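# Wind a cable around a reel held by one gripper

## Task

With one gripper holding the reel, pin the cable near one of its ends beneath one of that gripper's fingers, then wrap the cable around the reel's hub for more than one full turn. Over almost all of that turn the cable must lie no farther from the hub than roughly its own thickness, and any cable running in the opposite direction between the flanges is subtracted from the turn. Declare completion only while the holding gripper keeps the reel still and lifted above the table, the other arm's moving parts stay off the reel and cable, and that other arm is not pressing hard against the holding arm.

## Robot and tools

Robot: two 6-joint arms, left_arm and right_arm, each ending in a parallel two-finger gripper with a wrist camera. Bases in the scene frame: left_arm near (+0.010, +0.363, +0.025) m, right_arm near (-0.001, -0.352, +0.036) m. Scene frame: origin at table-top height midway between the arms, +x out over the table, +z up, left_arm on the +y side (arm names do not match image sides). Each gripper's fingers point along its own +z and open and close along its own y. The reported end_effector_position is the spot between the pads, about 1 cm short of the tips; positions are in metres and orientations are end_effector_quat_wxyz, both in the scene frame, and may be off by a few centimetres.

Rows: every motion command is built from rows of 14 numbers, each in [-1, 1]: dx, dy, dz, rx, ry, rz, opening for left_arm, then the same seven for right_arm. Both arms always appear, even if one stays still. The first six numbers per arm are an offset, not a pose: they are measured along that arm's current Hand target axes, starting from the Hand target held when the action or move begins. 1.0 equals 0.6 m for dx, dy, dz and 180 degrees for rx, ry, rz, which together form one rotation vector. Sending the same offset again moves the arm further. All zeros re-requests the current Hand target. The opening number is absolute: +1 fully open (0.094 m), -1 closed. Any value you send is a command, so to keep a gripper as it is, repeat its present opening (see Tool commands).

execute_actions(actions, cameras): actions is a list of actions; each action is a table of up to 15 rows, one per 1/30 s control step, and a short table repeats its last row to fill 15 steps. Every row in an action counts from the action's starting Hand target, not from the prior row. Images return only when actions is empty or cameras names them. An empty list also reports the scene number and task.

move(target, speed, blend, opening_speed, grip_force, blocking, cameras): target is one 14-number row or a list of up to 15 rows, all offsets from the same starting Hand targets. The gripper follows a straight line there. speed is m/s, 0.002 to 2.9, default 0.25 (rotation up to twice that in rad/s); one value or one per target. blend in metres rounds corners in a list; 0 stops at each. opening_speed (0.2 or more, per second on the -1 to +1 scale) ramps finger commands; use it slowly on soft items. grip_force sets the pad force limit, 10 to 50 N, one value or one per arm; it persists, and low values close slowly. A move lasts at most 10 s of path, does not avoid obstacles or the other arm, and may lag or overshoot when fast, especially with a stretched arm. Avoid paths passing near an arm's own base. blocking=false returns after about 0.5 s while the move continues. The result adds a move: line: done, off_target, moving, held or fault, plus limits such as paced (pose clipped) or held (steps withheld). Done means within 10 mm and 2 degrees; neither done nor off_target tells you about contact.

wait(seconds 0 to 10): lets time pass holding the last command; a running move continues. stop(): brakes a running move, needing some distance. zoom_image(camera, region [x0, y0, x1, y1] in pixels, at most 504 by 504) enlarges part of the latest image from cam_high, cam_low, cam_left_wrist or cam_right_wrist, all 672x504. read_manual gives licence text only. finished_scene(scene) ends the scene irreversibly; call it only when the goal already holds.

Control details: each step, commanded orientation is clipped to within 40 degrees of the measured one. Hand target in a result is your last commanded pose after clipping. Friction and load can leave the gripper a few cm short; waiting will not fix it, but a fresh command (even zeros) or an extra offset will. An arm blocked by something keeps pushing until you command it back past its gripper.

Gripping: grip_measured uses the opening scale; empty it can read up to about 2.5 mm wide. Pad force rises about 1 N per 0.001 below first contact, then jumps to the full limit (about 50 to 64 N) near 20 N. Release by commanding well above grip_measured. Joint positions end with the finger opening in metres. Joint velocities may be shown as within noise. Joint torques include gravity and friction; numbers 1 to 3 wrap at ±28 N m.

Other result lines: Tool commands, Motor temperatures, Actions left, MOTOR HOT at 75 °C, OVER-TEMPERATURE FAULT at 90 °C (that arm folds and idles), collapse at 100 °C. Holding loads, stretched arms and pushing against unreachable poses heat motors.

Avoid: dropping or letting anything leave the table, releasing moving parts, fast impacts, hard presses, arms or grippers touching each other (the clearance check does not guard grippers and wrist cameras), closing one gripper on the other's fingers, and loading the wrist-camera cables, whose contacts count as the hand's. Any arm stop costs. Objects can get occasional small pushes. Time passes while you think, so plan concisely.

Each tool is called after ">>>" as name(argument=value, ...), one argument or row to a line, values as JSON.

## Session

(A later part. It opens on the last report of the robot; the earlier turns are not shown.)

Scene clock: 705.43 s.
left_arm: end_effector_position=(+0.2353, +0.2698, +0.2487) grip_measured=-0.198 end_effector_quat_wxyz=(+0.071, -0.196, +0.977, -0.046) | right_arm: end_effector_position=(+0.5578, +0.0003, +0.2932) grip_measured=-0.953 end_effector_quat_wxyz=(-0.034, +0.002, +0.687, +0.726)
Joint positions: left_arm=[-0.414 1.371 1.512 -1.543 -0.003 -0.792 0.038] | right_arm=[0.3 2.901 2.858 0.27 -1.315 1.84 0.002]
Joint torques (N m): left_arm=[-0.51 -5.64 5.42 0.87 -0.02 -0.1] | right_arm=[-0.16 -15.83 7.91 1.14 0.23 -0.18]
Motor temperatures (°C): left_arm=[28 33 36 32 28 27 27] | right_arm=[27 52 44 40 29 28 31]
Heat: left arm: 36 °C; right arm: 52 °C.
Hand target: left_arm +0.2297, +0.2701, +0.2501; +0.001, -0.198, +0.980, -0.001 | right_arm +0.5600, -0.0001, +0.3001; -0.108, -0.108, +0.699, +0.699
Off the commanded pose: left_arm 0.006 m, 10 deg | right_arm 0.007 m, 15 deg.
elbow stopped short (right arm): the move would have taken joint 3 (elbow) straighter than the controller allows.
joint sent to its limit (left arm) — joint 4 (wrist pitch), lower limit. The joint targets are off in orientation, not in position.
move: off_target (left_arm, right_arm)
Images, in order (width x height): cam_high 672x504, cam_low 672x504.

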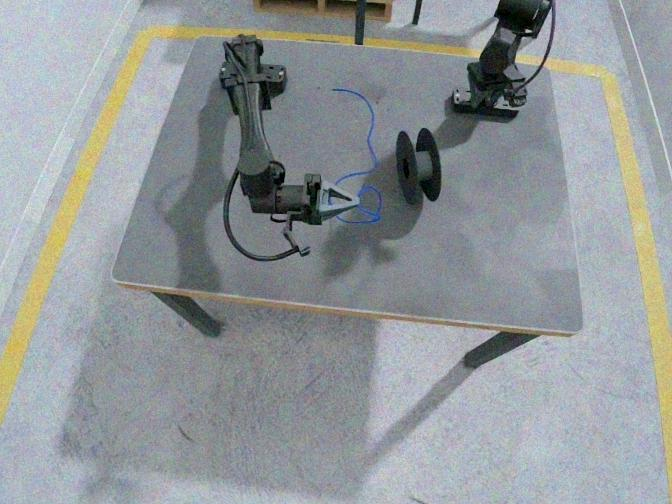

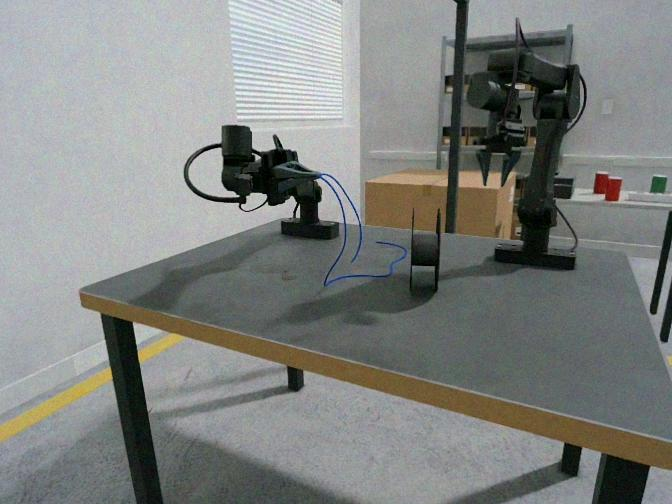

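>>> move(
  target=[0,0,0,0,0,0,-0.2, 0.3007,0.18,0.2585,0,0,-0.0833,-1.0],
  speed=0.25,
  cameras=["cam_low","cam_high"],
)

>>> zoom_image(
  camera="cam_low",
  region=[330, 110, 500, 300],
)

>>> zoom_image(
  camera="cam_high",
  region=[300, 40, 480, 220],
)

Scene clock: 720.00 s.
left_arm: end_effector_position=(+0.2353, +0.2698, +0.2487) grip_measured=-0.198 end_effector_quat_wxyz=(+0.071, -0.196, +0.977, -0.046) | right_arm: end_effector_position=(+0.3423, +0.0984, +0.3914) grip_measured=-0.953 end_effector_quat_wxyz=(-0.037, -0.187, +0.684, +0.704)
Joint positions: left_arm=[-0.414 1.371 1.512 -1.543 -0.003 -0.792 0.038] | right_arm=[0.614 2.157 1.995 0.137 -1.282 1.332 0.002]
Joint torques (N m): left_arm=[-0.53 -5.67 5.35 0.89 -0.01 -0.1] | right_arm=[-0.81 -14.04 8.38 1.05 0.02 -0.19]
Heat: left arm: 36 °C; right arm: 49 °C.
Hand target: left_arm +0.2297, +0.2701, +0.2501; +0.001, -0.198, +0.980, -0.001 | right_arm +0.3413, +0.0937, +0.4081; -0.016, -0.198, +0.679, +0.707
Off the commanded pose: left_arm 0.006 m, 10 deg | right_arm 0.017 m, 3 deg.
joint sent to its limit (left arm) — joint 4 (wrist pitch), lower limit. The joint targets are off in orientation, not in position.
move: off_target (left_arm, right_arm)
Images, in order (width x height): cam_high 672x504, cam_low 672x504.

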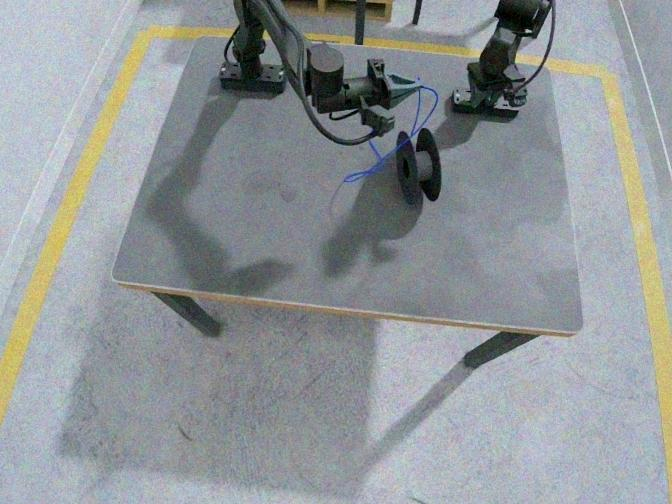

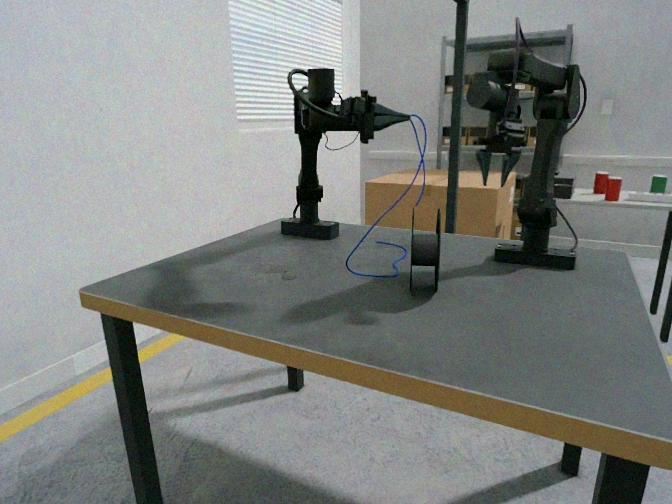

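Scaled by 2.653 from the camera's 672x504 image, which has a finer 960x720 frame.

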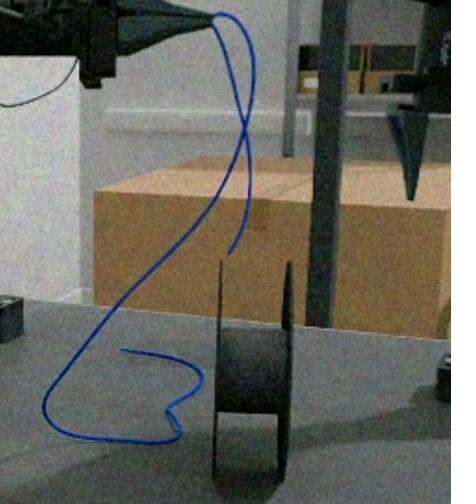

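Scaled by 2.800 from the camera's 672x504 image, which has a finer 960x720 frame.

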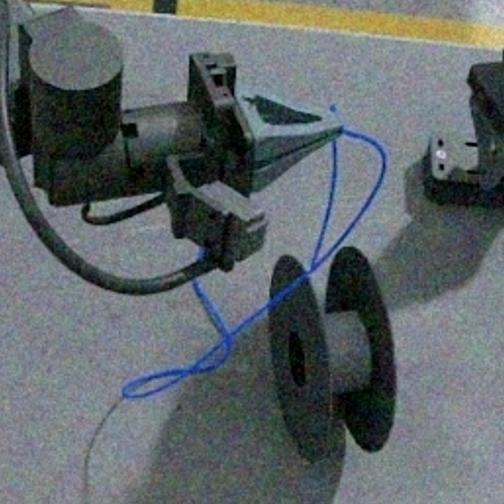

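>>> move(
  target=[
    [0,0,0,0,0,0,-0.2, 0.0193,0.0052,0.03,0,0,0,-1.0],
    [0,0,0,0,0,0,-0.2, 0.0733,-0.1961,0.03,0,0,0,-1.0],
  ],
  speed=0.12,
  cameras=["cam_low","cam_high"],
)

>>> zoom_image(
  camera="cam_low",
  region=[330, 130, 490, 300],
)

>>> zoom_image(
  camera="cam_high",
  region=[320, 60, 480, 220],
)

Scene clock: 732.47 s.
left_arm: end_effector_position=(+0.2353, +0.2698, +0.2487) grip_measured=-0.198 end_effector_quat_wxyz=(+0.071, -0.196, +0.977, -0.046) | right_arm: end_effector_position=(+0.3228, +0.1057, +0.2934) grip_measured=-0.953 end_effector_quat_wxyz=(-0.017, -0.202, +0.678, +0.707)
Joint positions: left_arm=[-0.414 1.371 1.512 -1.543 -0.003 -0.792 0.038] | right_arm=[0.65 2.158 1.589 0.57 -1.239 1.306 0.002]
Joint torques (N m): left_arm=[-0.49 -5.68 5.48 0.89 0 -0.11] | right_arm=[0.09 -10.48 5.75 1.36 0.06 -0.05]
Heat: left arm: 36 °C; right arm: 50 °C.
Hand target: left_arm +0.2297, +0.2701, +0.2501; +0.001, -0.198, +0.980, -0.001 | right_arm +0.3242, +0.1072, +0.2832; -0.016, -0.198, +0.679, +0.707
Off the commanded pose: left_arm 0.006 m, 10 deg | right_arm 0.011 m, 1 deg.
joint sent to its limit (left arm) — joint 4 (wrist pitch), lower limit. The joint targets are off in orientation, not in position.
move: off_target (left_arm, right_arm)
Images, in order (width x height): cam_high 672x504, cam_low 672x504.

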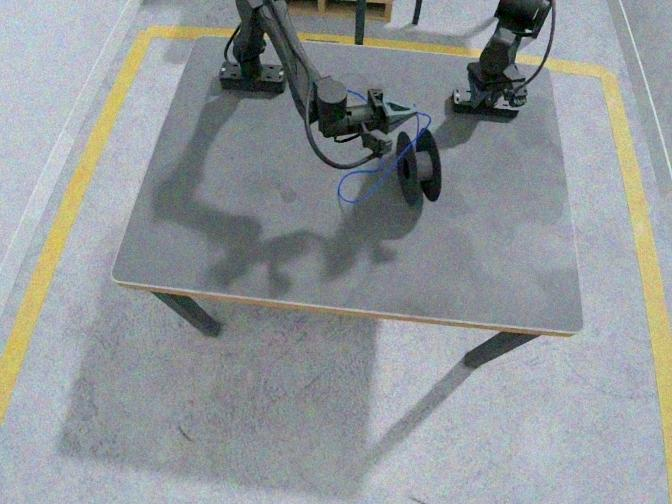

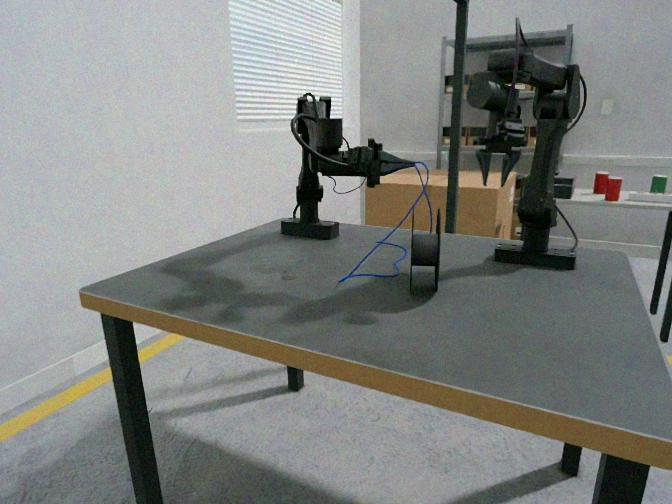

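Scaled by 2.965 from the camera's 672x504 image, which has a finer 960x720 frame.

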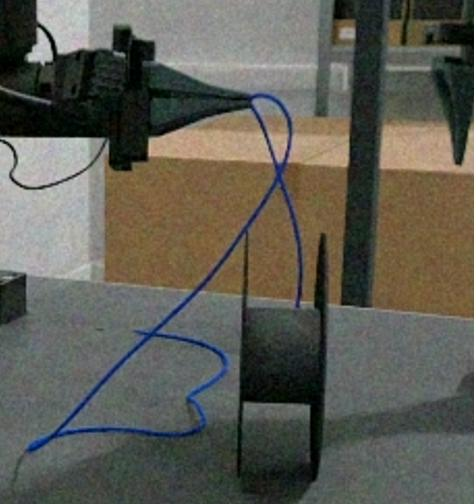

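Scaled by 3.150 from the camera's 672x504 image, which has a finer 960x720 frame.

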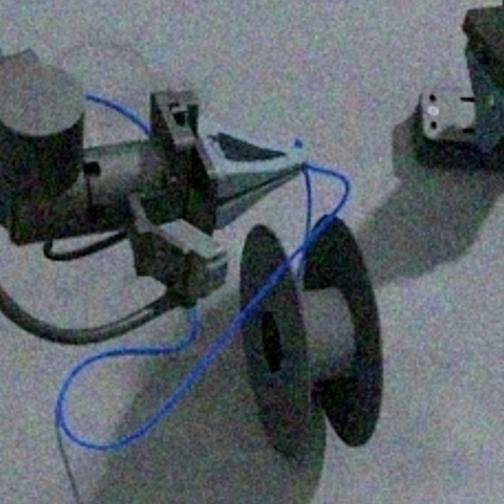

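>>> move(
  target=[
    [0,0,0,0,0,0,-0.2, -0.0932,-0.1027,0.0383,0,0,-0.0417,-1.0],
    [0,0,0,0,0,0,-0.2, -0.1607,-0.2243,0.0633,0,0,-0.0833,-1.0],
  ],
  speed=0.1,
  blend=[0.03,0],
  cameras=["all"],
)

>>> zoom_image(
  camera="cam_low",
  region=[330, 150, 470, 300],
)

>>> zoom_image(
  camera="cam_high",
  region=[330, 90, 460, 220],
)

Scene clock: 750.27 s.
left_arm: end_effector_position=(+0.2353, +0.2698, +0.2487) grip_measured=-0.198 end_effector_quat_wxyz=(+0.071, -0.196, +0.977, -0.046) | right_arm: end_effector_position=(+0.4348, +0.1809, +0.1876) grip_measured=-0.953 end_effector_quat_wxyz=(+0.081, -0.274, +0.648, +0.705)
Joint positions: left_arm=[-0.414 1.371 1.512 -1.543 -0.003 -0.792 0.038] | right_arm=[0.641 3.052 2.834 0.242 -1.221 1.08 0.002]
Joint torques (N m): left_arm=[-0.46 -5.61 5.48 0.88 0 -0.11] | right_arm=[0.29 -14.09 10 0.96 -0.05 -0.27]
Heat: left arm: 36 °C; right arm: 49 °C.
Hand target: left_arm +0.2297, +0.2701, +0.2501; +0.001, -0.198, +0.980, -0.001 | right_arm +0.4349, +0.1818, +0.1780; +0.077, -0.285, +0.647, +0.703
Off the commanded pose: left_arm 0.006 m, 10 deg | right_arm 0.010 m, 1 deg.
joint sent to its limit (left arm) — joint 4 (wrist pitch), lower limit. The joint targets are off in orientation, not in position.
move: off_target (left_arm)
camera_calibration:
cam_left_wrist: T_world_to_cam=[[0.39504, -0.89832, 0.192261, 0.093129], [-0.871382, -0.300133, 0.388089, 0.22144], [-0.290925, -0.320844, -0.901345, 0.503918], [0, 0, 0, 1]] pos_world=[0.302772, 0.3118, 0.35036]
cam_right_wrist: T_world_to_cam=[[0.533827, 0.0543267, -0.843847, -0.0955334], [-0.576769, -0.706366, -0.410346, 0.486696], [-0.618358, 0.705758, -0.345743, 0.325854], [0, 0, 0, 1]] pos_world=[0.533204, 0.119001, 0.23176]

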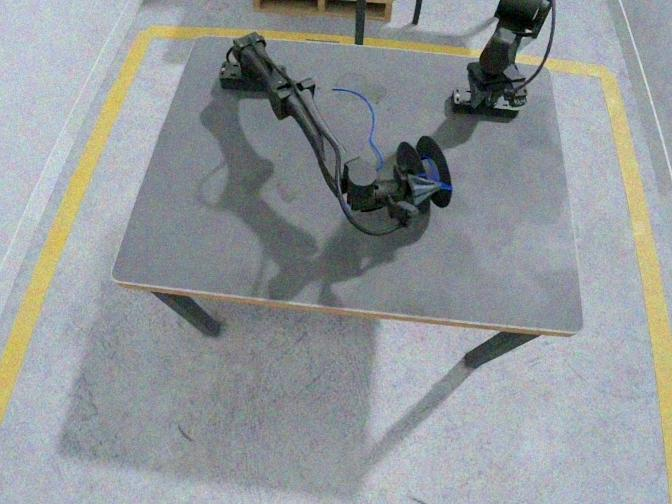

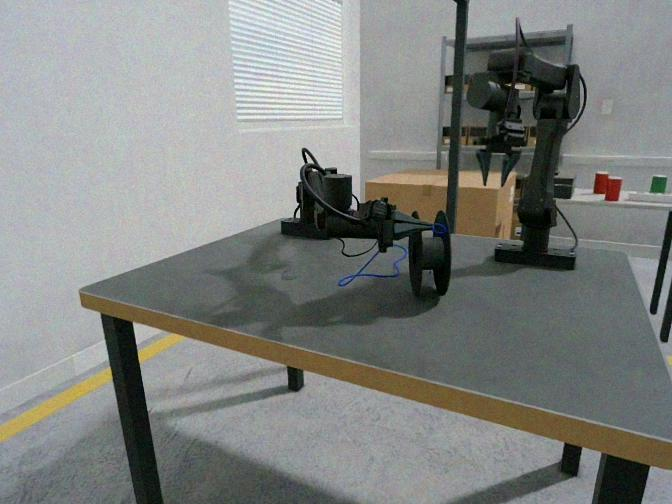

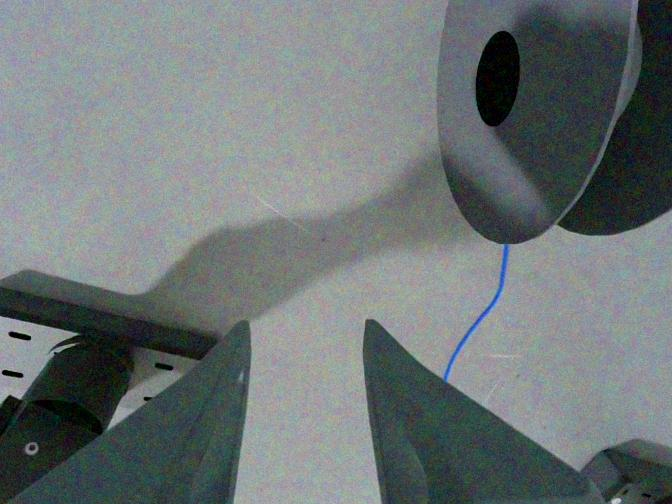

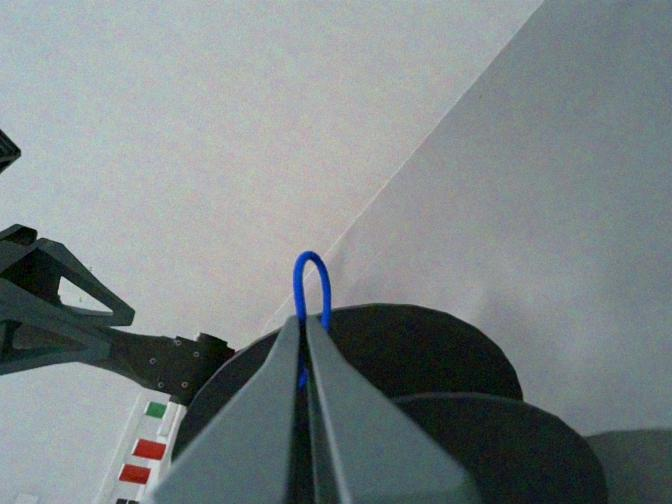

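Scaled by 3.360 from the camera's 672x504 image, which has a finer 960x720 frame.

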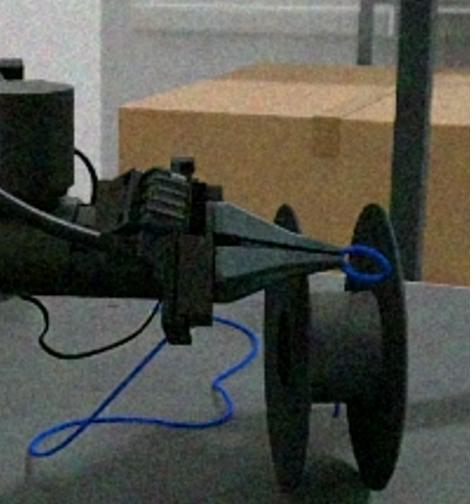

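Scaled by 3.877 from the camera's 672x504 image, which has a finer 960x720 frame.

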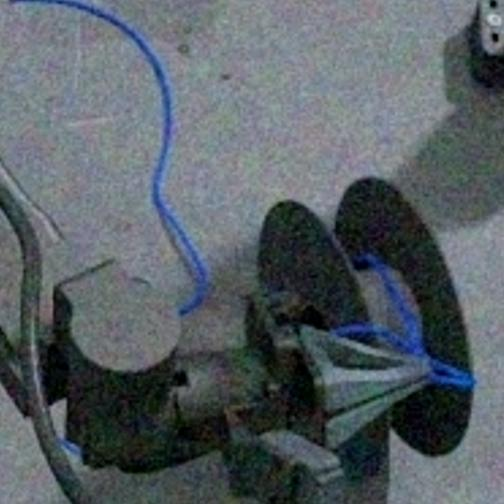

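>>> zoom_image(
  camera="cam_low",
  region=[395, 200, 465, 305],
)

>>> zoom_image(
  camera="cam_high",
  region=[385, 120, 465, 220],
)

>>> zoom_image(
  camera="cam_right_wrist",
  region=[170, 200, 620, 504],
)

Scaled by 4.800 from the camera's 672x504 image, which has a finer 960x720 frame.

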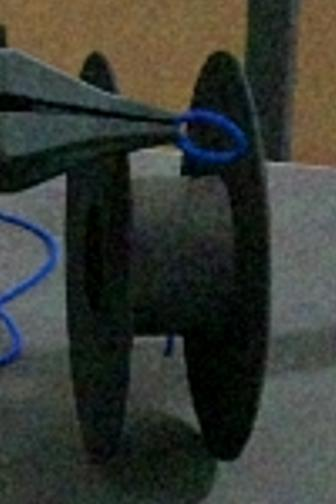

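Scaled by 5.040 from the camera's 672x504 image, which has a finer 960x720 frame.

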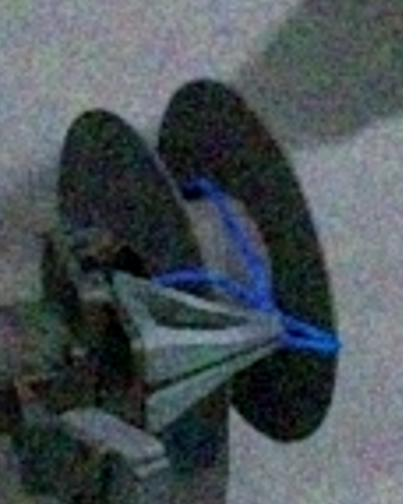

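Scaled by 1.120 from the camera's 672x504 image, which has a finer 960x720 frame.

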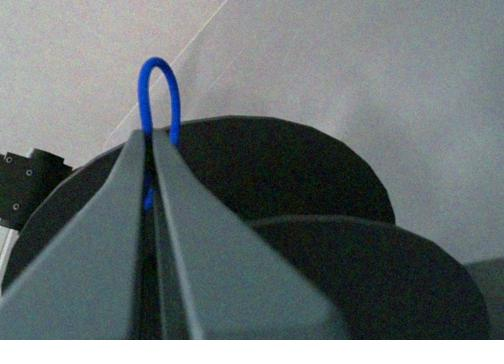

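>>> move(
  target=[-0.0837,-0.2102,0.0092,-0.0046,-0.1391,-0.0207,-0.2, -0.032,0.0393,0.0008,0,0,0,-1.0],
  speed=0.15,
  cameras=["all"],
)

>>> zoom_image(
  camera="cam_low",
  region=[370, 120, 500, 305],
)

>>> zoom_image(
  camera="cam_high",
  region=[370, 90, 490, 230],
)

Scene clock: 837.20 s.
left_arm: end_effector_position=(+0.3214, +0.1729, +0.2416) grip_measured=-0.198 end_effector_quat_wxyz=(+0.203, -0.221, +0.953, +0.043) | right_arm: end_effector_position=(+0.4389, +0.1820, +0.1832) grip_measured=-0.953 end_effector_quat_wxyz=(+0.076, -0.257, +0.661, +0.701)
Joint positions: left_arm=[-0.753 1.789 1.849 -1.461 -0.383 -1.157 0.038] | right_arm=[0.641 3.052 2.837 0.202 -1.198 1.079 0.002]
Joint torques (N m): left_arm=[-0.31 -8.17 7.92 0.87 -0.52 -0.11] | right_arm=[0.16 -18.07 10.14 1.05 0.07 -0.11]
Heat: left arm: 36 °C; right arm: 48 °C.
Hand target: left_arm +0.3250, +0.1734, +0.2448; +0.212, -0.225, +0.950, +0.049 | right_arm +0.4394, +0.1837, +0.2080; +0.077, -0.285, +0.647, +0.703
Off the commanded pose: left_arm 0.005 m, 1 deg | right_arm 0.025 m, 4 deg.
elbow stopped short (right arm): the move would have taken joint 3 (elbow) straighter than the controller allows.
move: off_target (right_arm)
camera_calibration:
cam_left_wrist: T_world_to_cam=[[0.43781, -0.894882, 0.0866527, -0.0153702], [-0.897236, -0.428734, 0.105618, 0.368829], [-0.0573643, -0.123988, -0.990624, 0.403955], [0, 0, 0, 1]] pos_world=[0.360828, 0.194461, 0.362545]
cam_right_wrist: T_world_to_cam=[[0.509066, 0.0232496, -0.860414, -0.0818863], [-0.605019, -0.701349, -0.376912, 0.49337], [-0.612213, 0.712439, -0.342966, 0.321655], [0, 0, 0, 1]] pos_world=[0.537105, 0.118769, 0.225818]

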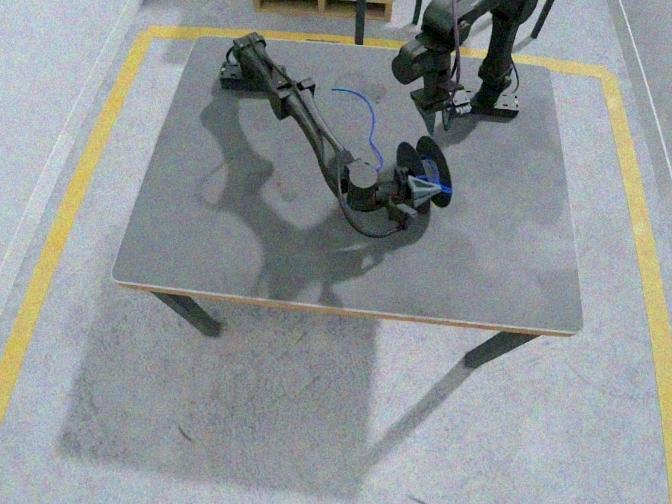

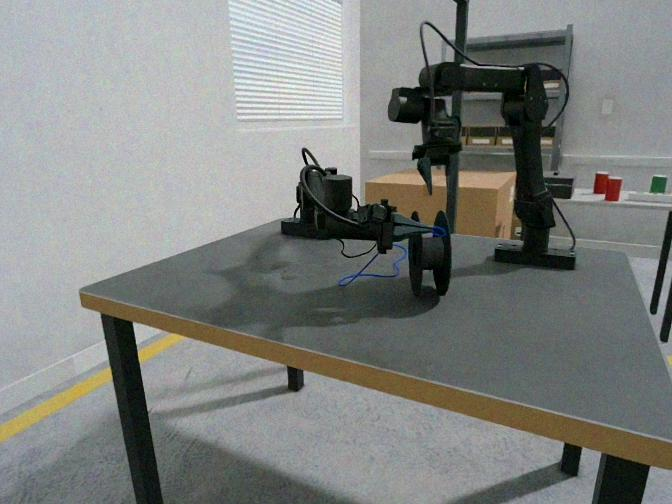

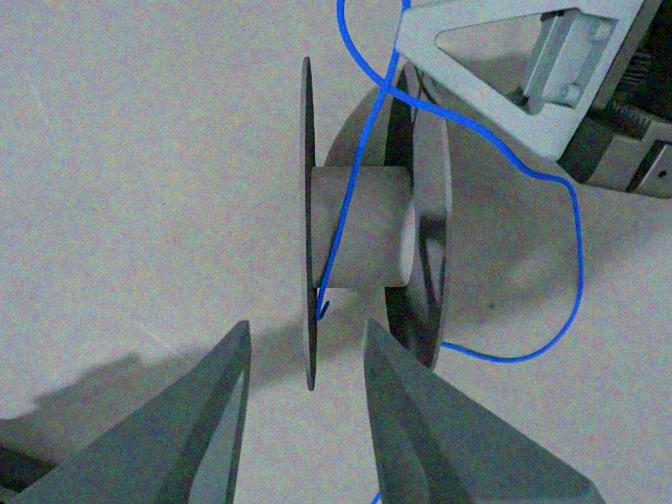

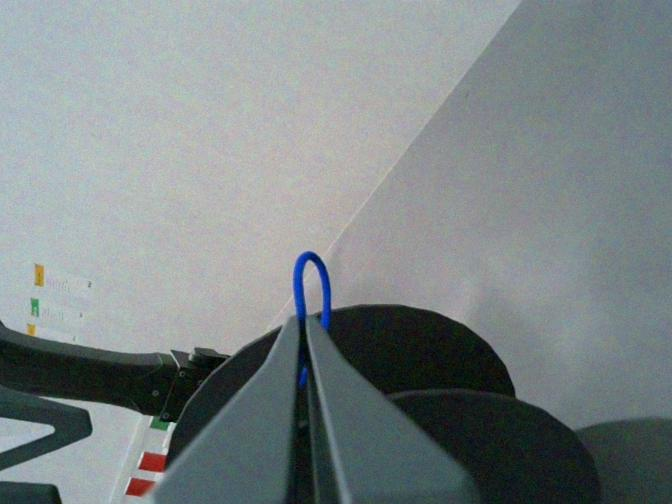

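Scaled by 2.724 from the camera's 672x504 image, which has a finer 960x720 frame.

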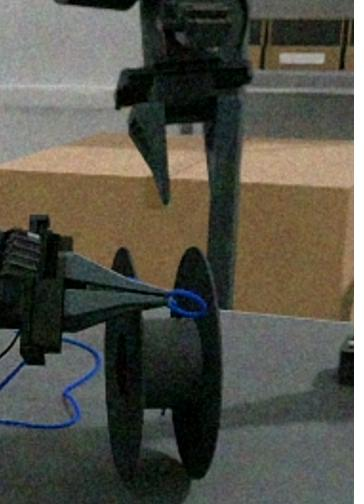

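Scaled by 3.600 from the camera's 672x504 image, which has a finer 960x720 frame.

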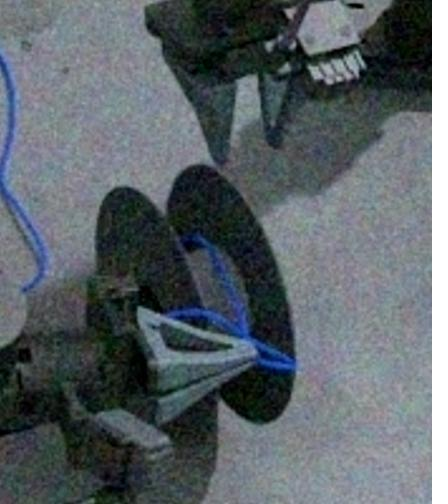

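>>> move(
  target=[-0.0228,-0.003,0.1105,0,0,0,0.2, 0.0238,-0.0115,0.0205,0,0,0,-1.0],
  speed=0.1,
  cameras=["all"],
)

>>> zoom_image(
  camera="cam_low",
  region=[370, 150, 500, 305],
)

>>> zoom_image(
  camera="cam_high",
  region=[370, 90, 490, 230],
)

Scene clock: 883.30 s.
left_arm: end_effector_position=(+0.3609, +0.1876, +0.1988) grip_measured=+0.198 end_effector_quat_wxyz=(+0.215, -0.226, +0.949, +0.040) | right_arm: end_effector_position=(+0.4305, +0.1889, +0.1832) grip_measured=-0.953 end_effector_quat_wxyz=(+0.071, -0.262, +0.659, +0.702)
Joint positions: left_arm=[-0.654 1.807 1.687 -1.221 -0.38 -1.061 0.056] | right_arm=[0.657 3.052 2.837 0.202 -1.198 1.079 0.002]
Joint torques (N m): left_arm=[0.29 -8.79 5.22 1.13 -0.34 0.01] | right_arm=[0.66 -16.31 10.02 1.12 0.01 -0.19]
Heat: left arm: 39 °C; right arm: 53 °C.
Hand target: left_arm +0.3621, +0.1898, +0.1905; +0.212, -0.225, +0.950, +0.049 | right_arm +0.4271, +0.1929, +0.1949; +0.077, -0.285, +0.647, +0.703
Off the commanded pose: left_arm 0.009 m, 1 deg | right_arm 0.013 m, 3 deg.
elbow stopped short (right arm): the move would have taken joint 3 (elbow) straighter than the controller allows.
move: off_target (right_arm)
camera_calibration:
cam_left_wrist: T_world_to_cam=[[0.444543, -0.889959, 0.101754, -0.0221443], [-0.895295, -0.437787, 0.0824031, 0.420721], [-0.0287887, -0.127732, -0.991391, 0.356122], [0, 0, 0, 1]] pos_world=[0.396765, 0.209967, 0.320641]
cam_right_wrist: T_world_to_cam=[[0.508638, 0.0310283, -0.860421, -0.0791096], [-0.594235, -0.710513, -0.376904, 0.490209], [-0.623035, 0.703, -0.342956, 0.318185], [0, 0, 0, 1]] pos_world=[0.529778, 0.12707, 0.225818]

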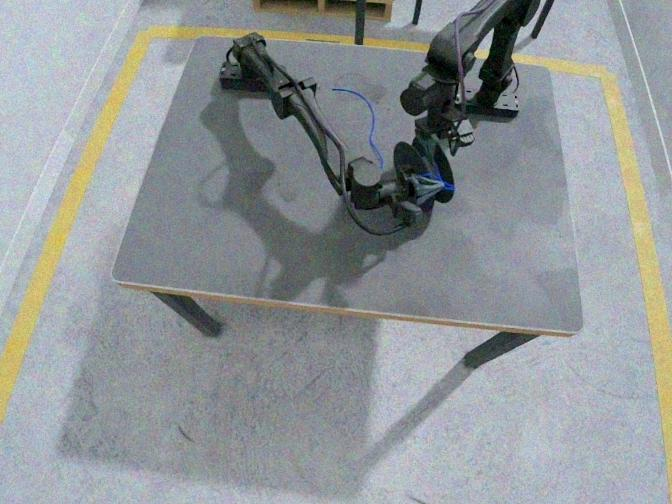

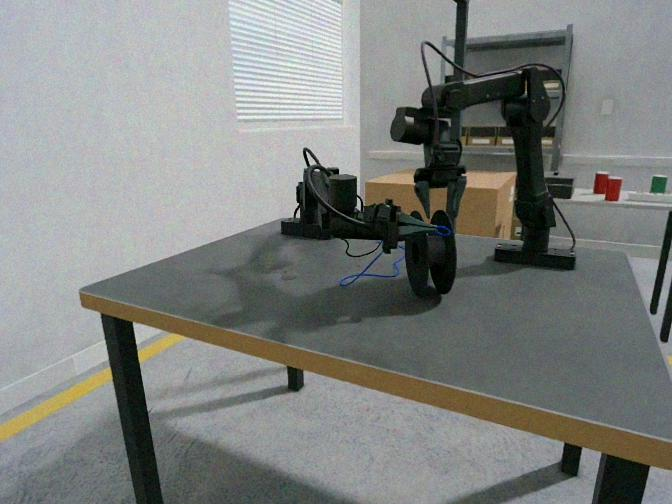

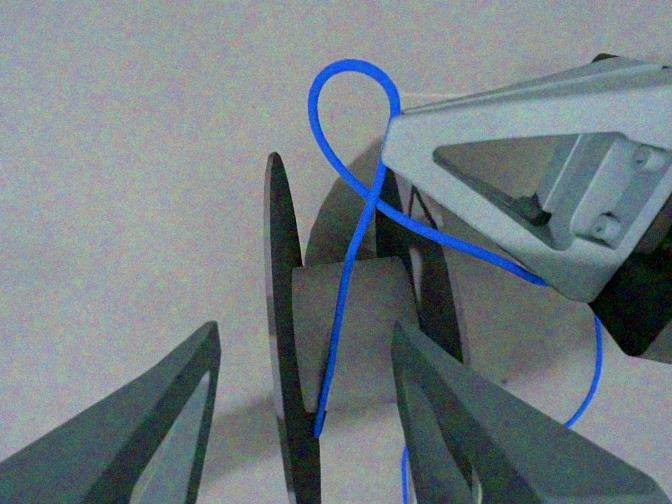

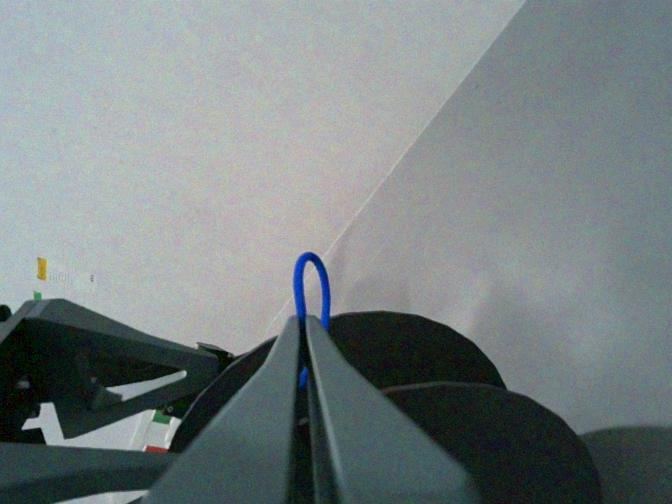

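Scaled by 3.252 from the camera's 672x504 image, which has a finer 960x720 frame.

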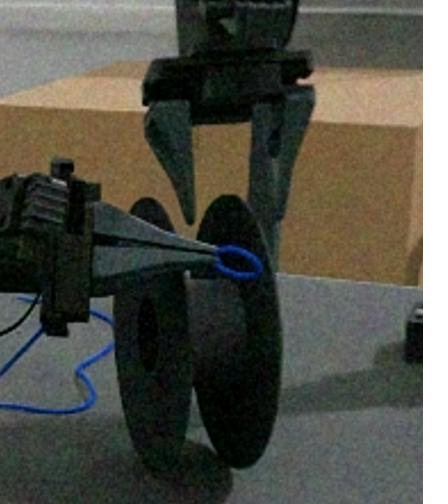

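Scaled by 3.600 from the camera's 672x504 image, which has a finer 960x720 frame.

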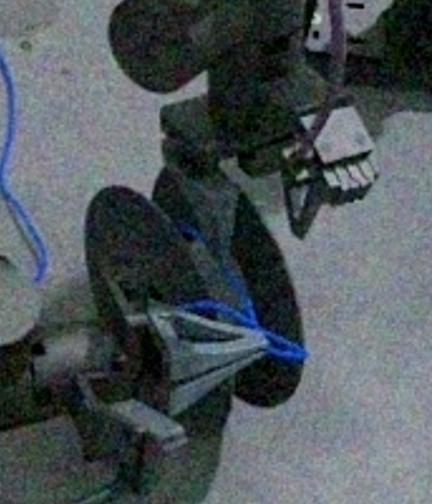

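>>> move(
  target=[0,0,0,0,0,0,0.2, 0.0162,0.0517,0.0075,0,0,0,-1.0],
  speed=0.08,
  cameras=["all"],
)

>>> zoom_image(
  camera="cam_low",
  region=[370, 150, 500, 305],
)

>>> zoom_image(
  camera="cam_high",
  region=[370, 90, 490, 230],
)

Scene clock: 916.33 s.
left_arm: end_effector_position=(+0.3610, +0.1876, +0.1988) grip_measured=+0.198 end_effector_quat_wxyz=(+0.215, -0.226, +0.949, +0.040) | right_arm: end_effector_position=(+0.4057, +0.1887, +0.1924) grip_measured=-0.953 end_effector_quat_wxyz=(+0.055, -0.272, +0.660, +0.699)
Joint positions: left_arm=[-0.654 1.807 1.687 -1.221 -0.38 -1.061 0.056] | right_arm=[0.679 2.833 2.451 0.332 -1.21 1.053 0.002]
Joint torques (N m): left_arm=[0.27 -8.72 5.19 1.17 -0.32 0.02] | right_arm=[0.46 -19.49 6.02 1.35 0.05 -0.07]
Heat: left arm: 37 °C; right arm: 54 °C.
Hand target: left_arm +0.3621, +0.1898, +0.1905; +0.212, -0.225, +0.950, +0.049 | right_arm +0.4029, +0.1900, +0.2168; +0.076, -0.285, +0.647, +0.703
Off the commanded pose: left_arm 0.009 m, 1 deg | right_arm 0.025 m, 3 deg.
move: off_target (right_arm)
camera_calibration:
cam_left_wrist: T_world_to_cam=[[0.444498, -0.889946, 0.102069, -0.0222293], [-0.895327, -0.437756, 0.0822172, 0.420786], [-0.0284875, -0.12793, -0.991374, 0.356039], [0, 0, 0, 1]] pos_world=[0.396765, 0.209967, 0.320641]
cam_right_wrist: T_world_to_cam=[[0.503114, 0.0348786, -0.863516, -0.0564423], [-0.571629, -0.735957, -0.362777, 0.471721], [-0.648164, 0.676129, -0.350333, 0.322549], [0, 0, 0, 1]] pos_world=[0.507111, 0.13105, 0.23539]

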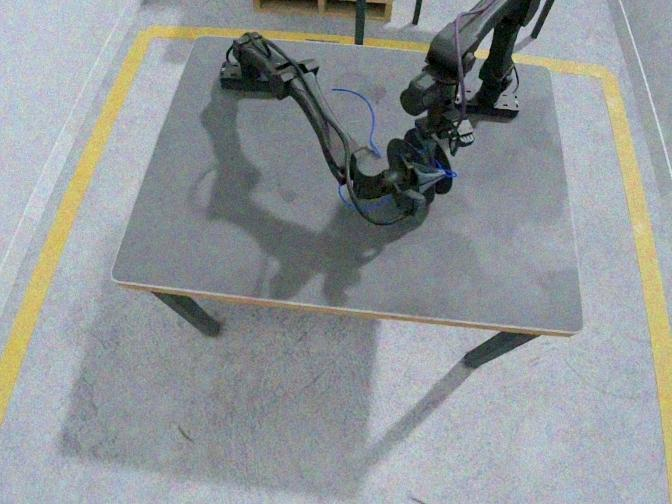

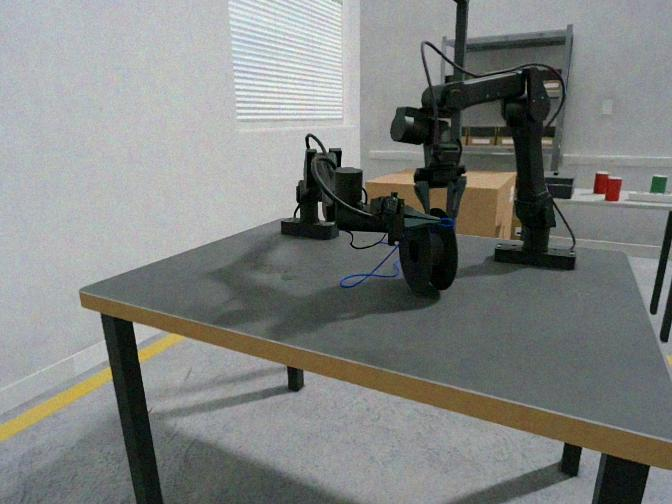

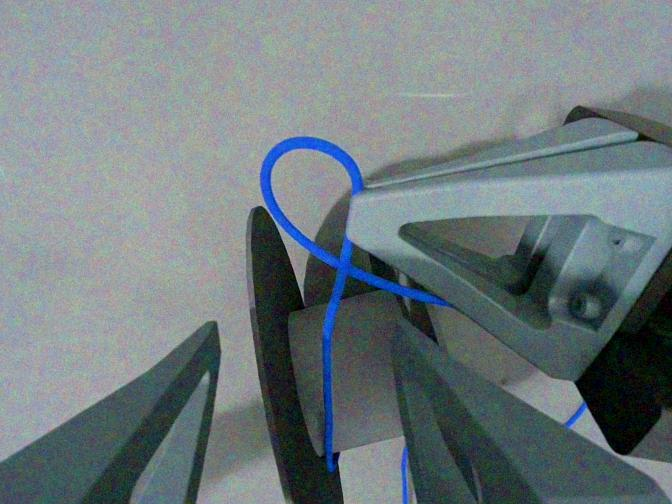

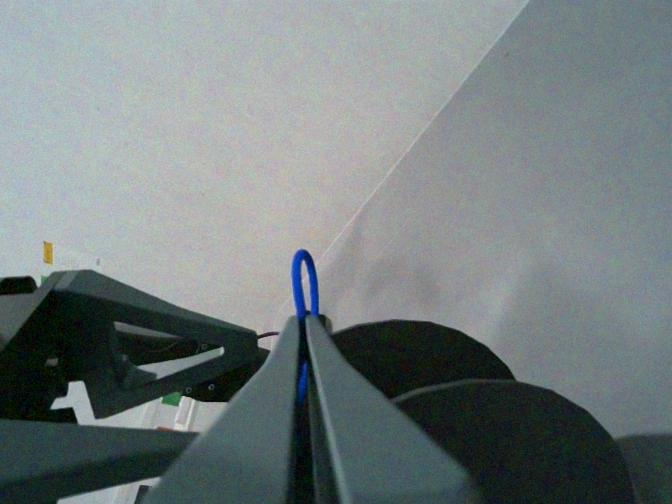

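Scaled by 3.252 from the camera's 672x504 image, which has a finer 960x720 frame.

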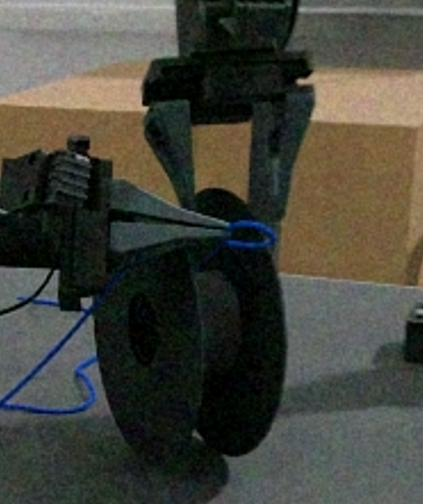

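Scaled by 3.600 from the camera's 672x504 image, which has a finer 960x720 frame.

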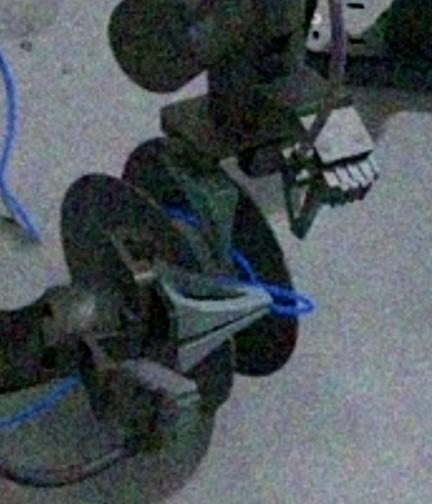

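>>> execute_actions(
  actions=[],
)

Scene clock: 940.20 s.
left_arm: end_effector_position=(+0.3610, +0.1876, +0.1988) grip_measured=+0.198 end_effector_quat_wxyz=(+0.215, -0.226, +0.949, +0.040) | right_arm: end_effector_position=(+0.4057, +0.1887, +0.1925) grip_measured=-0.953 end_effector_quat_wxyz=(+0.055, -0.272, +0.659, +0.699)
Joint positions: left_arm=[-0.654 1.807 1.687 -1.221 -0.38 -1.061 0.056] | right_arm=[0.679 2.833 2.451 0.332 -1.21 1.053 0.002]
Joint velocities: within noise
Joint torques (N m): left_arm=[0.29 -8.73 5.18 1.15 -0.32 0.02] | right_arm=[0.4 -19.73 5.97 1.36 0.04 -0.03]
Motor temperatures (°C): left_arm=[28 34 36 32 28 27 27] | right_arm=[27 55 45 44 29 28 32]
Heat: left arm: 36 °C; right arm: 55 °C.
Hand target: left_arm +0.3621, +0.1898, +0.1905; +0.212, -0.225, +0.950, +0.049 | right_arm +0.4029, +0.1900, +0.2169; +0.076, -0.285, +0.647, +0.703
Tool commands: left_gripper/opening=+0.2 right_gripper/opening=-1.0
Off the commanded pose: left_arm 0.009 m, 1 deg | right_arm 0.025 m, 3 deg.
camera_calibration:
cam_left_wrist: T_world_to_cam=[[0.444498, -0.889946, 0.102069, -0.0222293], [-0.895327, -0.437756, 0.0822172, 0.420786], [-0.0284875, -0.12793, -0.991374, 0.356039], [0, 0, 0, 1]] pos_world=[0.396765, 0.209967, 0.320641]
cam_right_wrist: T_world_to_cam=[[0.503327, 0.0350734, -0.863384, -0.0565206], [-0.571558, -0.735856, -0.363094, 0.471783], [-0.648061, 0.676229, -0.35033, 0.322519], [0, 0, 0, 1]] pos_world=[0.507111, 0.13105, 0.235491]

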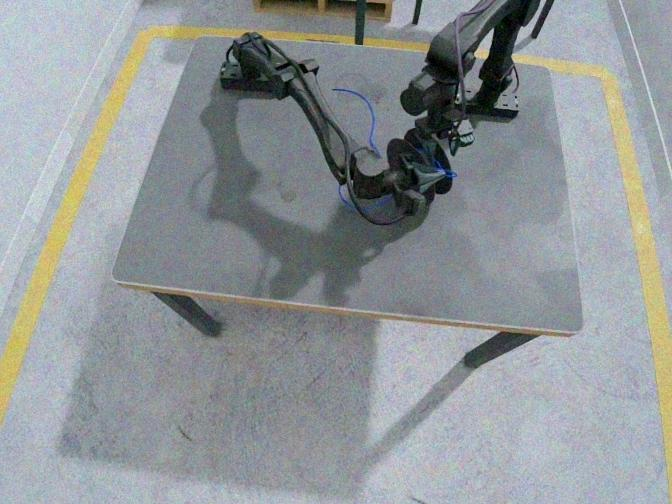

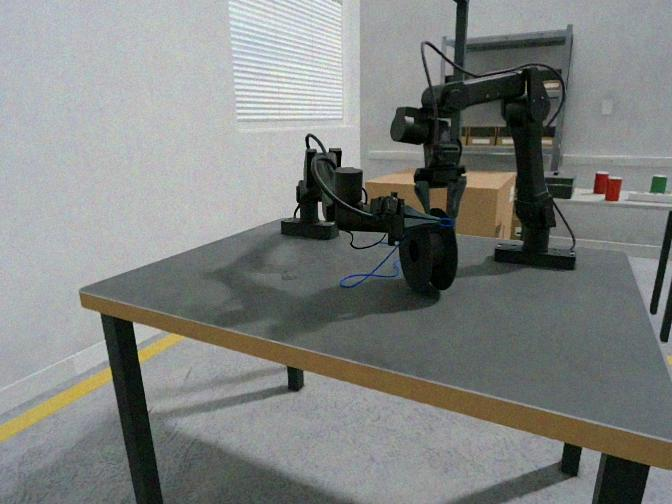

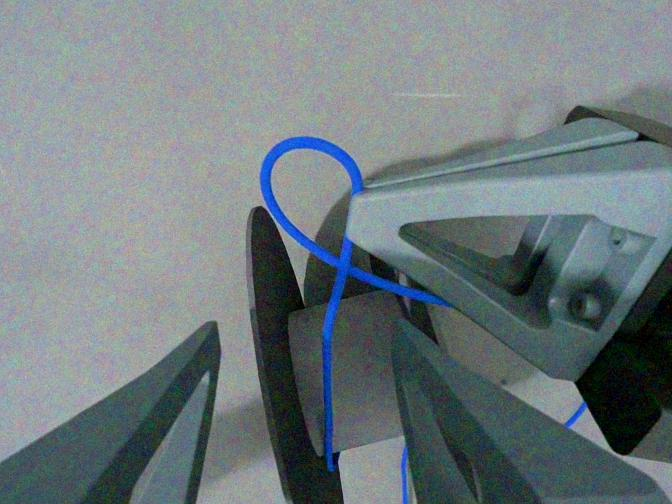

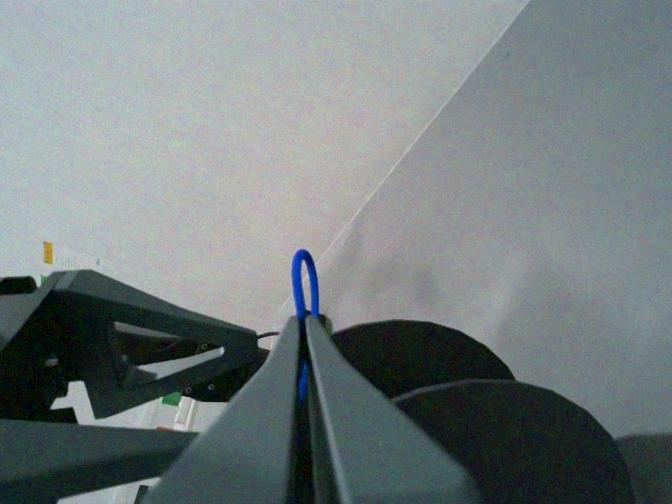

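>>> zoom_image(
  camera="cam_left_wrist",
  region=[200, 160, 500, 504],
)

>>> zoom_image(
  camera="cam_low",
  region=[330, 160, 510, 310],
)

>>> zoom_image(
  camera="cam_high",
  region=[350, 100, 500, 230],
)

Scaled by 1.465 from the camera's 672x504 image, which has a finer 960x720 frame.

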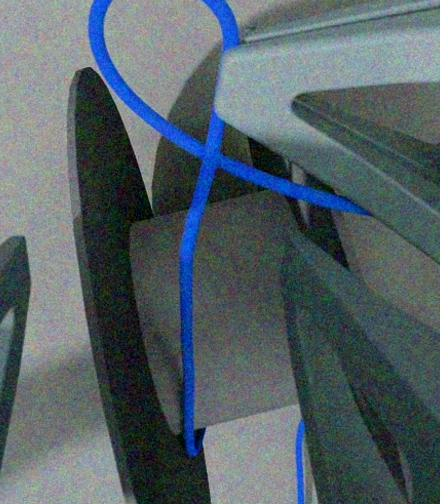

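Scaled by 2.800 from the camera's 672x504 image, which has a finer 960x720 frame.

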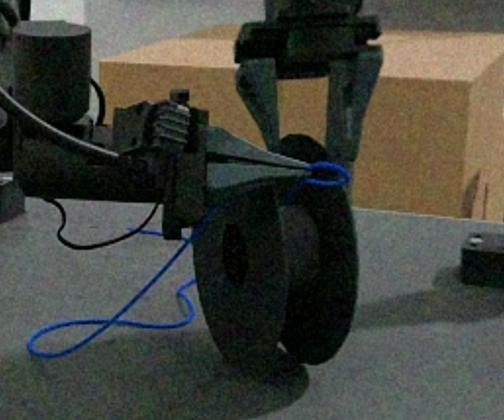

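Scaled by 3.360 from the camera's 672x504 image, which has a finer 960x720 frame.

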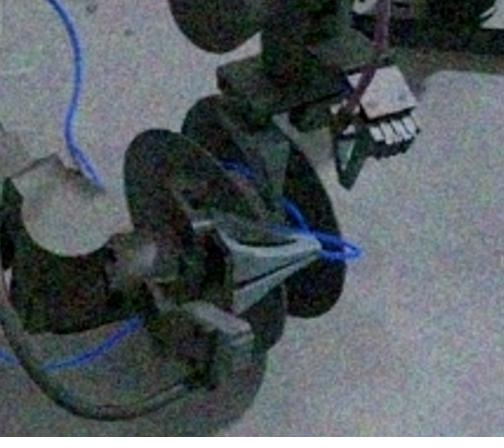

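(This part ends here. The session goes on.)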